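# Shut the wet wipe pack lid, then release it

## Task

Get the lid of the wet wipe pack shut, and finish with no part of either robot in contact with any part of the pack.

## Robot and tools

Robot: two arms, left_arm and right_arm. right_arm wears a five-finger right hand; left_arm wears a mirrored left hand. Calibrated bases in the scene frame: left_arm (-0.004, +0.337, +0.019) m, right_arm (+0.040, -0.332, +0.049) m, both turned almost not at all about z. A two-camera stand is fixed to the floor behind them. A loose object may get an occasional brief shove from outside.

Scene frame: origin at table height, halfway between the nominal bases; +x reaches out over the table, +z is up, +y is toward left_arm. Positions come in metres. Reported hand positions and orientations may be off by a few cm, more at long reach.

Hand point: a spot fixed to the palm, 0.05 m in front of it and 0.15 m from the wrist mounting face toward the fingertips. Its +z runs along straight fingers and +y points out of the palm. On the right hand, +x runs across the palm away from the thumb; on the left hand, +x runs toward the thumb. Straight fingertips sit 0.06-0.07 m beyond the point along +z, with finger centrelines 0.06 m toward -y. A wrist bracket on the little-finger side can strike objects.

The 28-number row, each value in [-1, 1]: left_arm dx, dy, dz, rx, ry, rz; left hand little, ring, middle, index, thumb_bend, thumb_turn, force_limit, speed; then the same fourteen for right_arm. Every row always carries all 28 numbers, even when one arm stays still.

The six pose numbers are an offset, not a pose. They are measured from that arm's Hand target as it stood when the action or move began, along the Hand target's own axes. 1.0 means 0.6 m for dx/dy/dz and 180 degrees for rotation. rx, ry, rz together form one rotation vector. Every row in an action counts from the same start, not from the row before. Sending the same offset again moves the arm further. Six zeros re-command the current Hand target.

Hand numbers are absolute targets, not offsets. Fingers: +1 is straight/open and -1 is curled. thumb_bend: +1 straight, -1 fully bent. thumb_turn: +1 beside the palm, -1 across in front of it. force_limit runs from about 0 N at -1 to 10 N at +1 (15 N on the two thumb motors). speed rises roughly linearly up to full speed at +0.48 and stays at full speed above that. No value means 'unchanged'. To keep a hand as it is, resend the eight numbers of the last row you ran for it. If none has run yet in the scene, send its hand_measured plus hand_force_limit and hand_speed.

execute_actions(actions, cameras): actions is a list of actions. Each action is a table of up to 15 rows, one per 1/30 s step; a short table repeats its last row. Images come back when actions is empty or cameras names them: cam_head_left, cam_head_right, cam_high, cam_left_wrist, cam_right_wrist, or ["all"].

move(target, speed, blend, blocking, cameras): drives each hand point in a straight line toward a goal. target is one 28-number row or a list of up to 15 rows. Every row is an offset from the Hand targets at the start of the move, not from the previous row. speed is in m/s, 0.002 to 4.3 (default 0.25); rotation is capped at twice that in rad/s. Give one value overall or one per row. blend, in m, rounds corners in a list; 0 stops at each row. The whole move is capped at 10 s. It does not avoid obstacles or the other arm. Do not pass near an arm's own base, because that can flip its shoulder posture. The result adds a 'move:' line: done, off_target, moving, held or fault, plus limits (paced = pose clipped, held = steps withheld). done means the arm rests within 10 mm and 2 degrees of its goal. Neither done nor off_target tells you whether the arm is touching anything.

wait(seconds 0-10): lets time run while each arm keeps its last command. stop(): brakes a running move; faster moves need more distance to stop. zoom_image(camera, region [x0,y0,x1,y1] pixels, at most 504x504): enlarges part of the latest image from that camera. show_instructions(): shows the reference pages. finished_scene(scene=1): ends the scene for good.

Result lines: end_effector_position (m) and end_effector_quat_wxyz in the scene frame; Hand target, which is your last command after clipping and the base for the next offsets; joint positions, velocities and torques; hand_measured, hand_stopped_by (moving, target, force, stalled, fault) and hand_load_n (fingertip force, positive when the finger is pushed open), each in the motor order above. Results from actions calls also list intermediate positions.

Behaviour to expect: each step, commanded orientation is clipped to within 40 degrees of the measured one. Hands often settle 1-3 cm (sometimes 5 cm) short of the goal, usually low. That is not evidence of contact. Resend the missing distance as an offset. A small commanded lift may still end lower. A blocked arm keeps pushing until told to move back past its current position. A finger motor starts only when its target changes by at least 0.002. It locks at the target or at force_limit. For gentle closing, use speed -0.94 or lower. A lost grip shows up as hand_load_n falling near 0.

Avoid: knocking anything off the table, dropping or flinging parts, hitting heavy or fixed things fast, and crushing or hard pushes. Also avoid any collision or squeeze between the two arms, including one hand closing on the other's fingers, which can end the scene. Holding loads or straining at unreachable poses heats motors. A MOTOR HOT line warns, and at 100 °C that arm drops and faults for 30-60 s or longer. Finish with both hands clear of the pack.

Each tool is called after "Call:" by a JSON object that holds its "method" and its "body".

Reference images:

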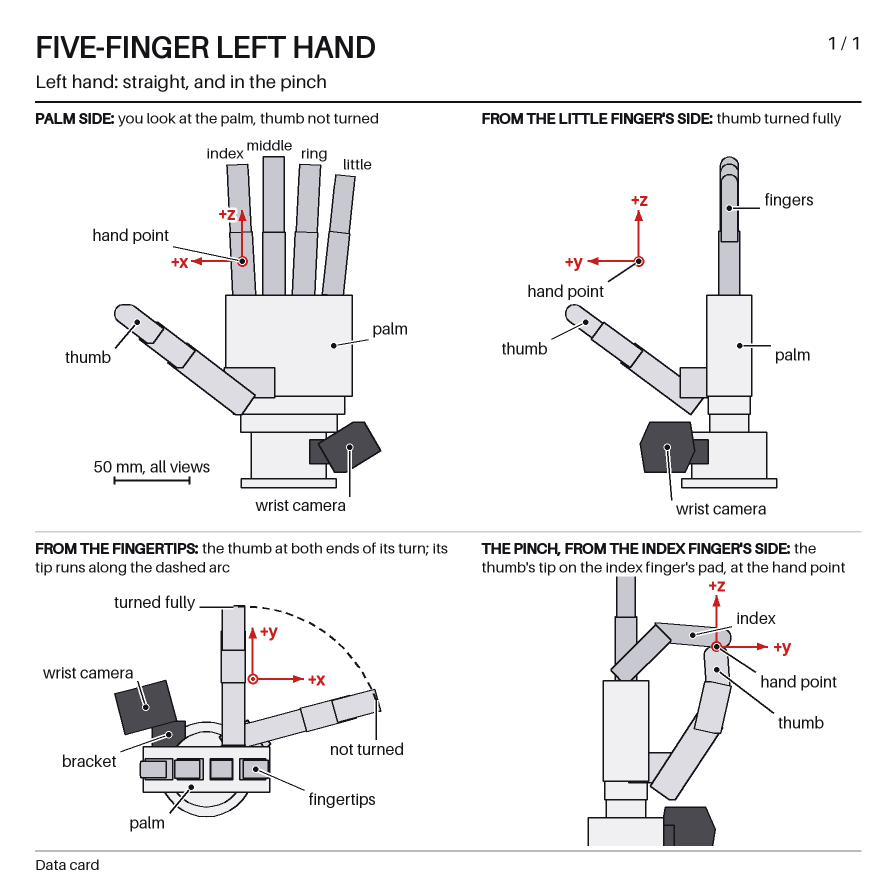

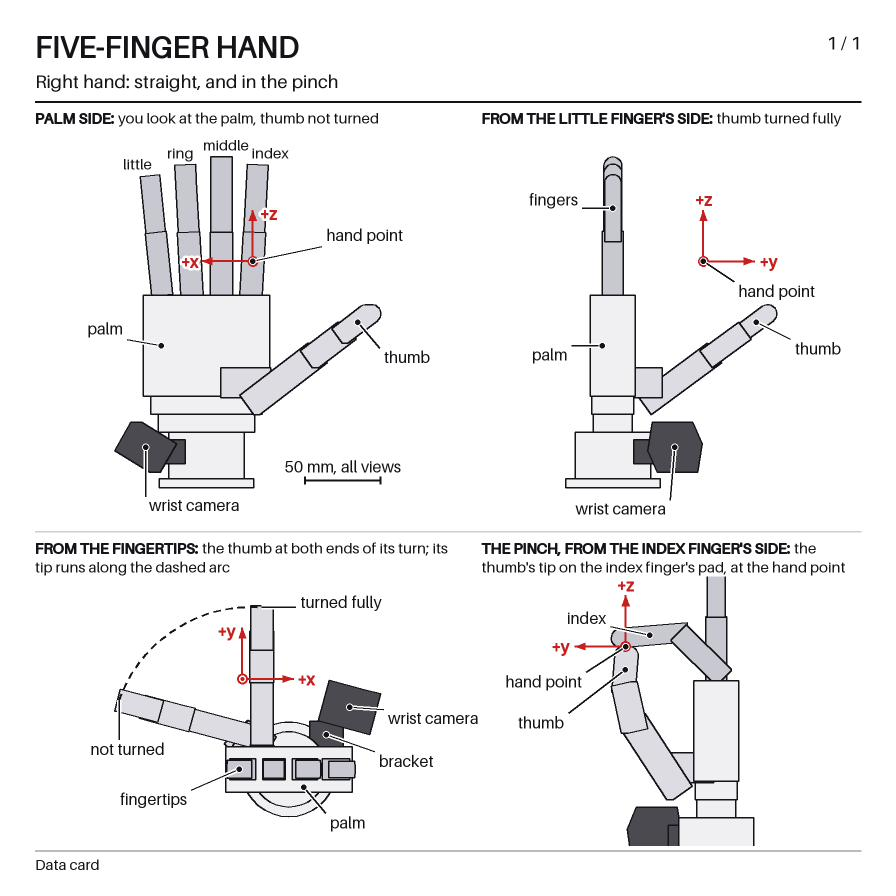

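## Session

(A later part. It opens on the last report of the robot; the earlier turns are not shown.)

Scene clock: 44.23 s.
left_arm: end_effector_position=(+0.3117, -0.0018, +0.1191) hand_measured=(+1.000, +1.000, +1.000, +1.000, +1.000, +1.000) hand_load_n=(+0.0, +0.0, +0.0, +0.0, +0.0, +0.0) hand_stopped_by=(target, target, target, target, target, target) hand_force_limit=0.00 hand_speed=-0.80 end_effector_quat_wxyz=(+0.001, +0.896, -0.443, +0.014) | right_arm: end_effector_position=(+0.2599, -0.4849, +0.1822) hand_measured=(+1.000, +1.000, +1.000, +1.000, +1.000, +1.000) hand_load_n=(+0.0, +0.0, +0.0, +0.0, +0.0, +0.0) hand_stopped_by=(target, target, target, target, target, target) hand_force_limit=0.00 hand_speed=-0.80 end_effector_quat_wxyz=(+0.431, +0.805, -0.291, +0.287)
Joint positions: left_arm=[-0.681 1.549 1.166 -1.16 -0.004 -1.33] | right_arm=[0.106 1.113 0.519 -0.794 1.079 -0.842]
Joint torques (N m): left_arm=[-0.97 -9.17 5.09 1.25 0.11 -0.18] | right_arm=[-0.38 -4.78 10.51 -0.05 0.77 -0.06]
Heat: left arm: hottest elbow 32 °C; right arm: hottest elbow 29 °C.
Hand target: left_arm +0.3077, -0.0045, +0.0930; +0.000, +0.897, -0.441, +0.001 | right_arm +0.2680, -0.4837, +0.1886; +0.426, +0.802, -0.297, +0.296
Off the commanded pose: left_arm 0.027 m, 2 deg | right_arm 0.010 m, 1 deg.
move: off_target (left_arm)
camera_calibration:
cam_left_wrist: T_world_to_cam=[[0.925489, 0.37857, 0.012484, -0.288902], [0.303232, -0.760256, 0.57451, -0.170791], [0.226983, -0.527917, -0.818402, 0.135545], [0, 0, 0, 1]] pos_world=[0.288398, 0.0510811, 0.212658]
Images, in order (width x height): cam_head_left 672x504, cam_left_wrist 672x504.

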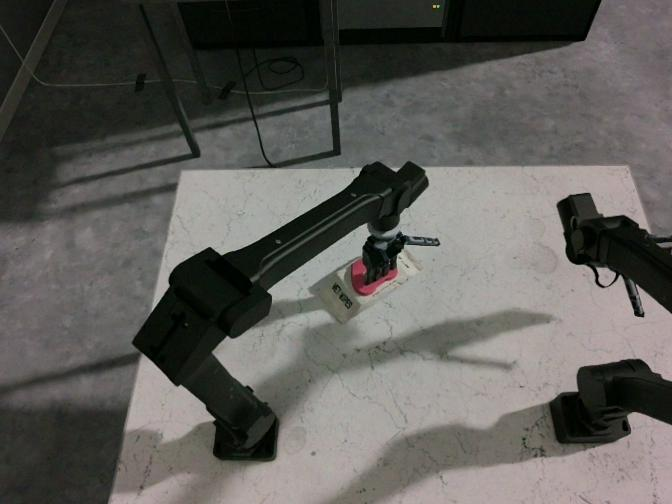

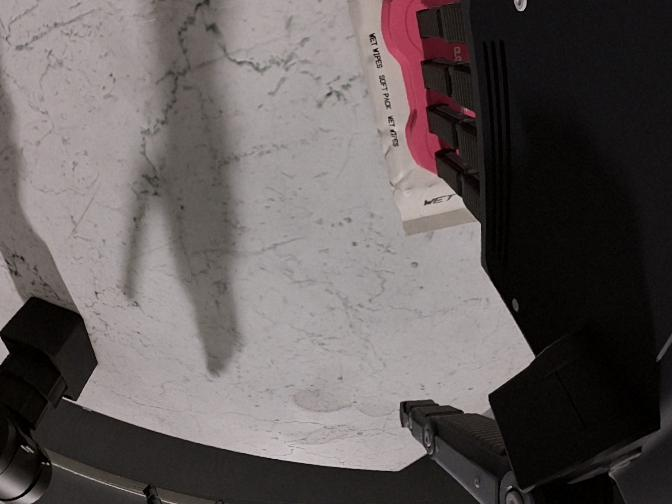

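Call:
{"method": "move", "body": {"target": [0.003,0,-0.12,0,0,0,1,1,1,1,1,1,0,-0.8,0,0,0,0,0,0,1,1,1,1,1,1,0,-0.8], "speed": 0.08, "cameras": ["cam_left_wrist","cam_head_left"]}}

Call:
{"method": "zoom_image", "body": {"camera": "cam_head_left", "region": [300, 180, 440, 340]}}

Call:
{"method": "zoom_image", "body": {"camera": "cam_left_wrist", "region": [300, 0, 500, 250]}}

Scene clock: 45.83 s.
left_arm: end_effector_position=(+0.2972, +0.0082, +0.1402) hand_measured=(+1.000, +1.000, +1.000, +1.000, +1.000, +1.000) hand_load_n=(+0.0, +0.0, +0.0, +0.0, +0.0, -0.5) hand_stopped_by=(target, target, target, target, target, target) hand_force_limit=0.00 hand_speed=-0.80 end_effector_quat_wxyz=(-0.007, +0.896, -0.444, -0.026) | right_arm: end_effector_position=(+0.2599, -0.4849, +0.1822) hand_measured=(+1.000, +1.000, +1.000, +1.000, +1.000, +1.000) hand_load_n=(+0.0, +0.0, +0.0, +0.0, +0.0, +0.0) hand_stopped_by=(target, target, target, target, target, target) hand_force_limit=0.00 hand_speed=-0.80 end_effector_quat_wxyz=(+0.431, +0.805, -0.291, +0.287)
Joint positions: left_arm=[-0.683 1.539 1.215 -1.3 -0.002 -1.33] | right_arm=[0.106 1.113 0.519 -0.794 1.079 -0.842]
Joint torques (N m): left_arm=[-0.91 -13.45 11.3 -0.59 0.07 -0.19] | right_arm=[-0.26 -4.78 10.5 -0.08 0.77 -0.06]
Heat: left arm: hottest elbow 32 °C; right arm: hottest elbow 29 °C.
Hand target: left_arm +0.3087, -0.0060, +0.1650; +0.000, +0.897, -0.442, +0.000 | right_arm +0.2680, -0.4837, +0.1886; +0.426, +0.802, -0.297, +0.296
Off the commanded pose: left_arm 0.031 m, 3 deg | right_arm 0.010 m, 1 deg.
move: off_target (left_arm)
camera_calibration:
cam_left_wrist: T_world_to_cam=[[0.925692, 0.377207, -0.0284636, -0.273836], [0.336757, -0.787472, 0.51622, -0.172374], [0.172307, -0.487445, -0.855983, 0.182552], [0, 0, 0, 1]] pos_world=[0.280081, 0.0565372, 0.23745]
Images, in order (width x height): cam_head_left 672x504, cam_left_wrist 672x504.

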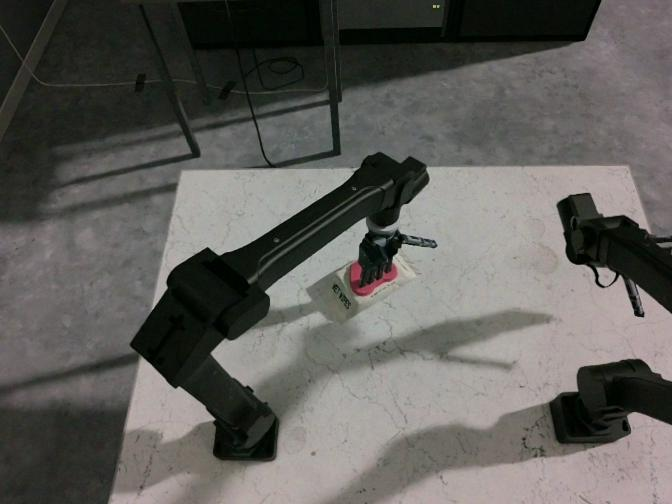

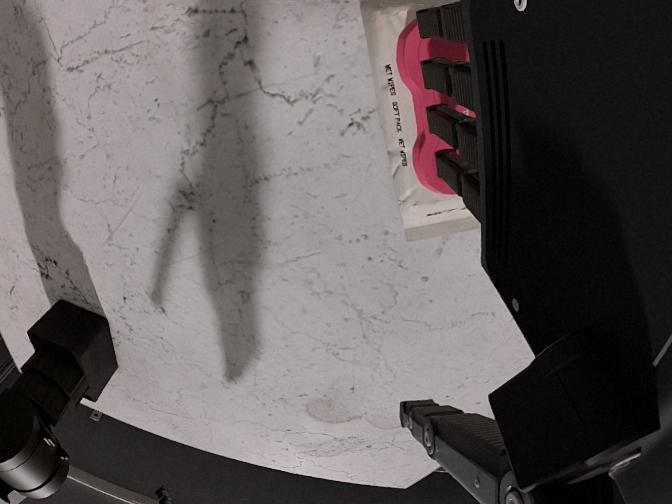

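Scaled by 3.150 from the camera's 672x504 image, which has a finer 960x720 frame.

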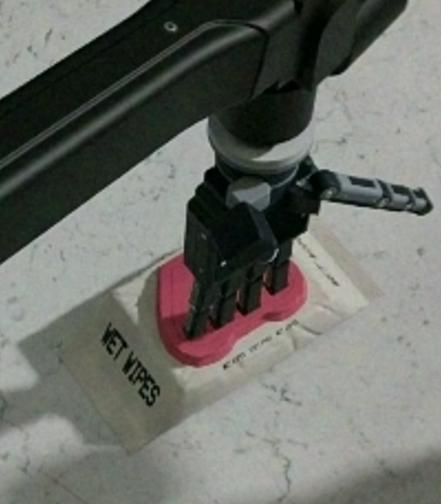

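Scaled by 2.016 from the camera's 672x504 image, which has a finer 960x720 frame.

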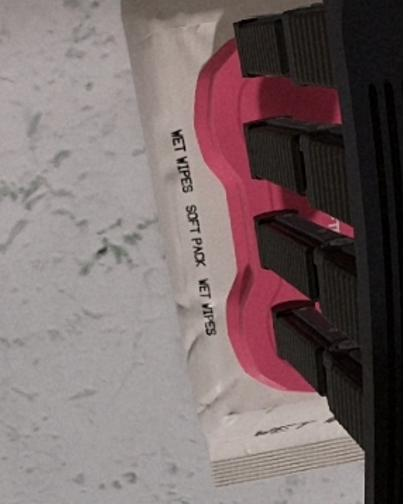

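Call:
{"method": "move", "body": {"target": [0,0,-0.06,0,0,0,1,1,1,1,1,1,0,-0.8,0,0,0,0,0,0,1,1,1,1,1,1,0,-0.8], "speed": 0.1, "cameras": ["cam_left_wrist","cam_head_left","cam_high"]}}

Call:
{"method": "zoom_image", "body": {"camera": "cam_head_left", "region": [300, 180, 440, 340]}}

Call:
{"method": "zoom_image", "body": {"camera": "cam_left_wrist", "region": [300, 0, 500, 250]}}

Scene clock: 47.13 s.
left_arm: end_effector_position=(+0.2992, +0.0065, +0.1780) hand_measured=(+1.000, +1.000, +1.000, +1.000, +1.000, +1.000) hand_load_n=(+0.0, +0.0, +0.0, -0.5, +0.0, +0.0) hand_stopped_by=(target, target, target, target, target, target) hand_force_limit=0.00 hand_speed=-0.80 end_effector_quat_wxyz=(-0.006, +0.896, -0.444, -0.023) | right_arm: end_effector_position=(+0.2599, -0.4849, +0.1822) hand_measured=(+1.000, +1.000, +1.000, +1.000, +1.000, +1.000) hand_load_n=(+0.0, +0.0, +0.0, +0.0, +0.0, +0.0) hand_stopped_by=(target, target, target, target, target, target) hand_force_limit=0.00 hand_speed=-0.80 end_effector_quat_wxyz=(+0.431, +0.805, -0.291, +0.287)
Joint positions: left_arm=[-0.683 1.515 1.291 -1.394 -0.002 -1.33] | right_arm=[0.106 1.113 0.519 -0.794 1.079 -0.842]
Joint torques (N m): left_arm=[-0.97 -12.98 11.43 -0.57 0.05 -0.19] | right_arm=[-0.38 -4.84 10.5 -0.09 0.77 -0.06]
Heat: left arm: hottest elbow 32 °C; right arm: hottest elbow 29 °C.
Hand target: left_arm +0.3087, -0.0060, +0.2010; +0.000, +0.897, -0.441, +0.000 | right_arm +0.2680, -0.4837, +0.1886; +0.426, +0.802, -0.297, +0.296
Off the commanded pose: left_arm 0.028 m, 3 deg | right_arm 0.010 m, 1 deg.
move: off_target (left_arm)
camera_calibration:
cam_left_wrist: T_world_to_cam=[[0.925796, 0.377132, -0.0259343, -0.274448], [0.334544, -0.785442, 0.520732, -0.194182], [0.176015, -0.490768, -0.853326, 0.212196], [0, 0, 0, 1]] pos_world=[0.281696, 0.0551239, 0.275071]
Images, in order (width x height): cam_head_left 672x504, cam_high 672x504, cam_left_wrist 672x504.

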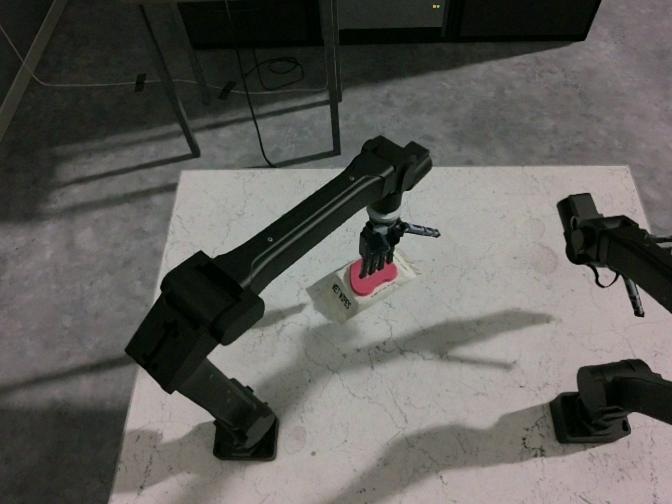

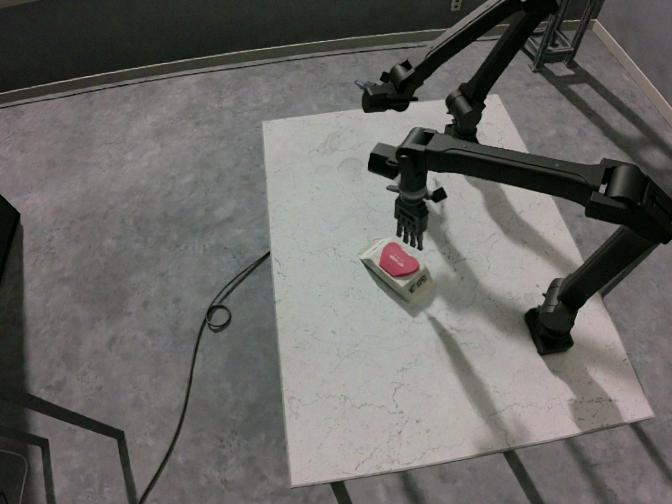

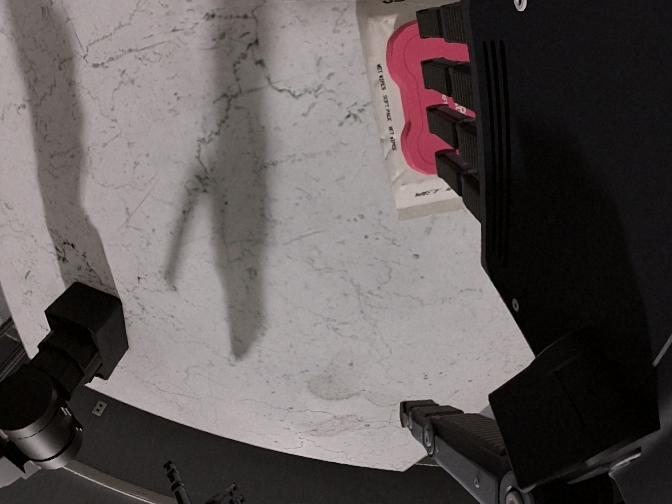

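Scaled by 3.150 from the camera's 672x504 image, which has a finer 960x720 frame.

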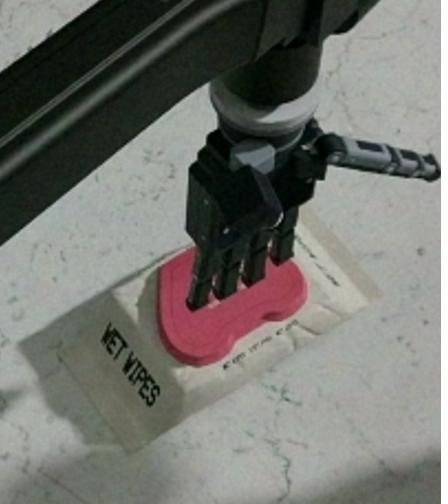

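Scaled by 2.016 from the camera's 672x504 image, which has a finer 960x720 frame.

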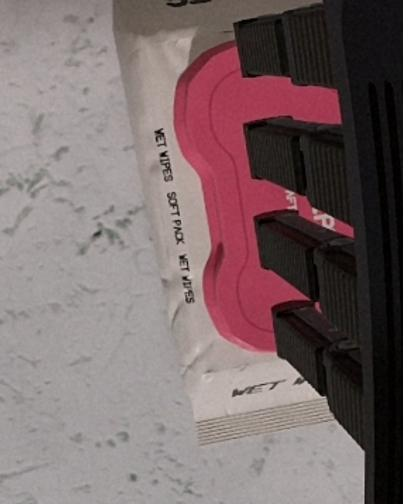

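Call:
{"method": "zoom_image", "body": {"camera": "cam_high", "region": [335, 190, 455, 330]}}

Call:
{"method": "move", "body": {"target": [0,0,-0.08,0,0,0,1,1,1,1,1,1,0,-0.8,0,0,0,0,0,0,1,1,1,1,1,1,0,-0.8], "speed": 0.15, "cameras": ["cam_left_wrist","cam_head_left","cam_high"]}}

Call:
{"method": "zoom_image", "body": {"camera": "cam_head_left", "region": [300, 180, 440, 340]}}

Scaled by 3.600 from the camera's 672x504 image, which has a finer 960x720 frame.

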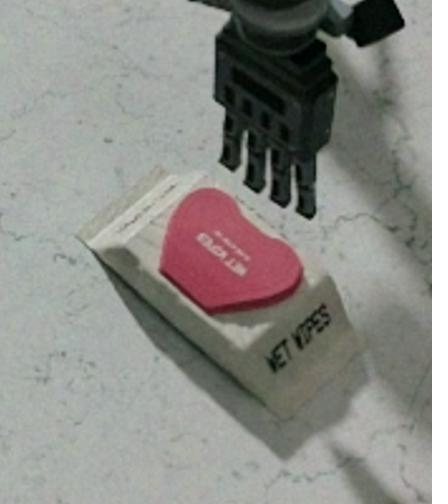

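Scene clock: 48.40 s.
left_arm: end_effector_position=(+0.3012, +0.0049, +0.2264) hand_measured=(+1.000, +1.000, +1.000, +1.000, +1.000, +1.000) hand_load_n=(+0.0, +0.0, +0.0, +0.5, +0.0, +0.0) hand_stopped_by=(target, target, target, target, target, target) hand_force_limit=0.00 hand_speed=-0.80 end_effector_quat_wxyz=(-0.006, +0.896, -0.444, -0.022) | right_arm: end_effector_position=(+0.2599, -0.4849, +0.1822) hand_measured=(+1.000, +1.000, +1.000, +1.000, +1.000, +1.000) hand_load_n=(+0.0, +0.0, +0.0, +0.0, +0.0, +0.0) hand_stopped_by=(target, target, target, target, target, target) hand_force_limit=0.00 hand_speed=-0.80 end_effector_quat_wxyz=(+0.431, +0.805, -0.291, +0.287)
Joint positions: left_arm=[-0.683 1.501 1.403 -1.519 -0.002 -1.33] | right_arm=[0.106 1.113 0.519 -0.794 1.079 -0.842]
Joint torques (N m): left_arm=[-0.97 -12.81 11.55 -0.62 0.05 -0.19] | right_arm=[-0.32 -4.84 10.5 -0.08 0.76 -0.06]
Heat: left arm: hottest elbow 32 °C; right arm: hottest elbow 29 °C.
Hand target: left_arm +0.3086, -0.0059, +0.2489; +0.000, +0.897, -0.441, +0.000 | right_arm +0.2680, -0.4837, +0.1886; +0.426, +0.802, -0.297, +0.296
Off the commanded pose: left_arm 0.026 m, 3 deg | right_arm 0.010 m, 1 deg.
move: off_target (left_arm)
camera_calibration:
cam_left_wrist: T_world_to_cam=[[0.925854, 0.37705, -0.025039, -0.274601], [0.333752, -0.784862, 0.522112, -0.221375], [0.17721, -0.491757, -0.852509, 0.251812], [0, 0, 0, 1]] pos_world=[0.283501, 0.0536198, 0.323378]
Images, in order (width x height): cam_head_left 672x504, cam_high 672x504, cam_left_wrist 672x504.

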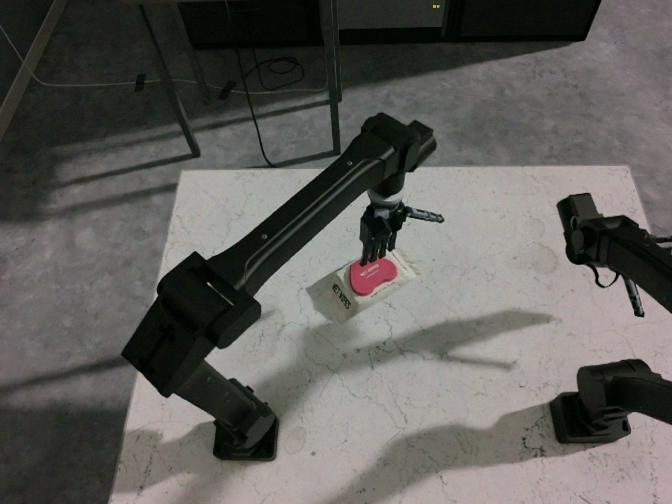

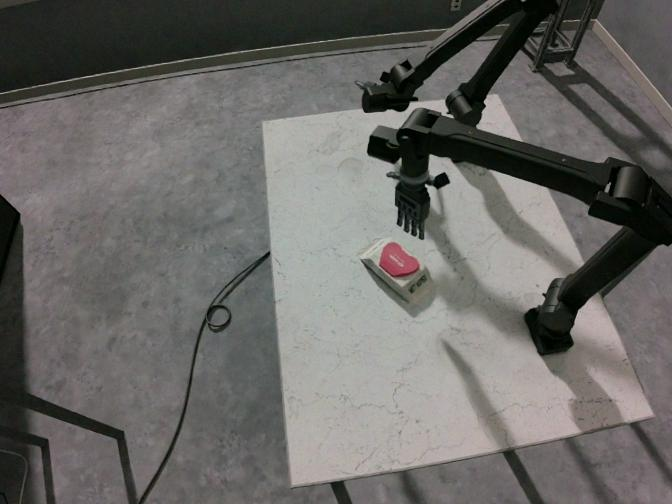

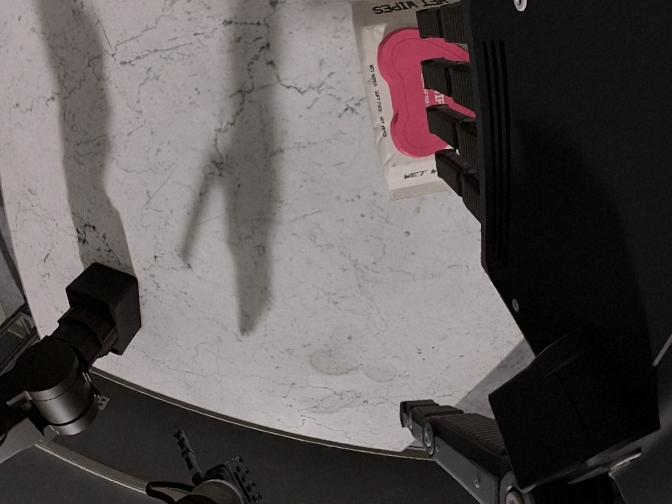

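Scaled by 3.150 from the camera's 672x504 image, which has a finer 960x720 frame.

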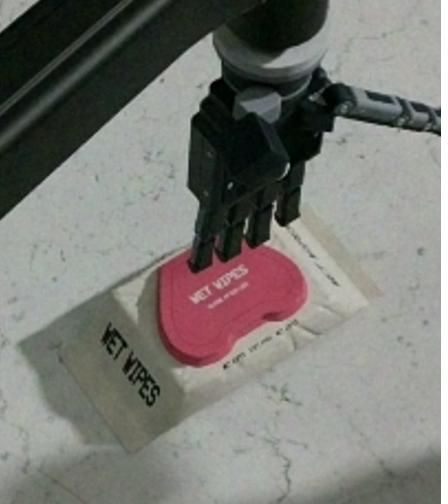

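The lid has latched, and the hand is well clear of the pack.

Call:
{"method": "finished_scene", "body": {}}

The scene is finished: the task was done.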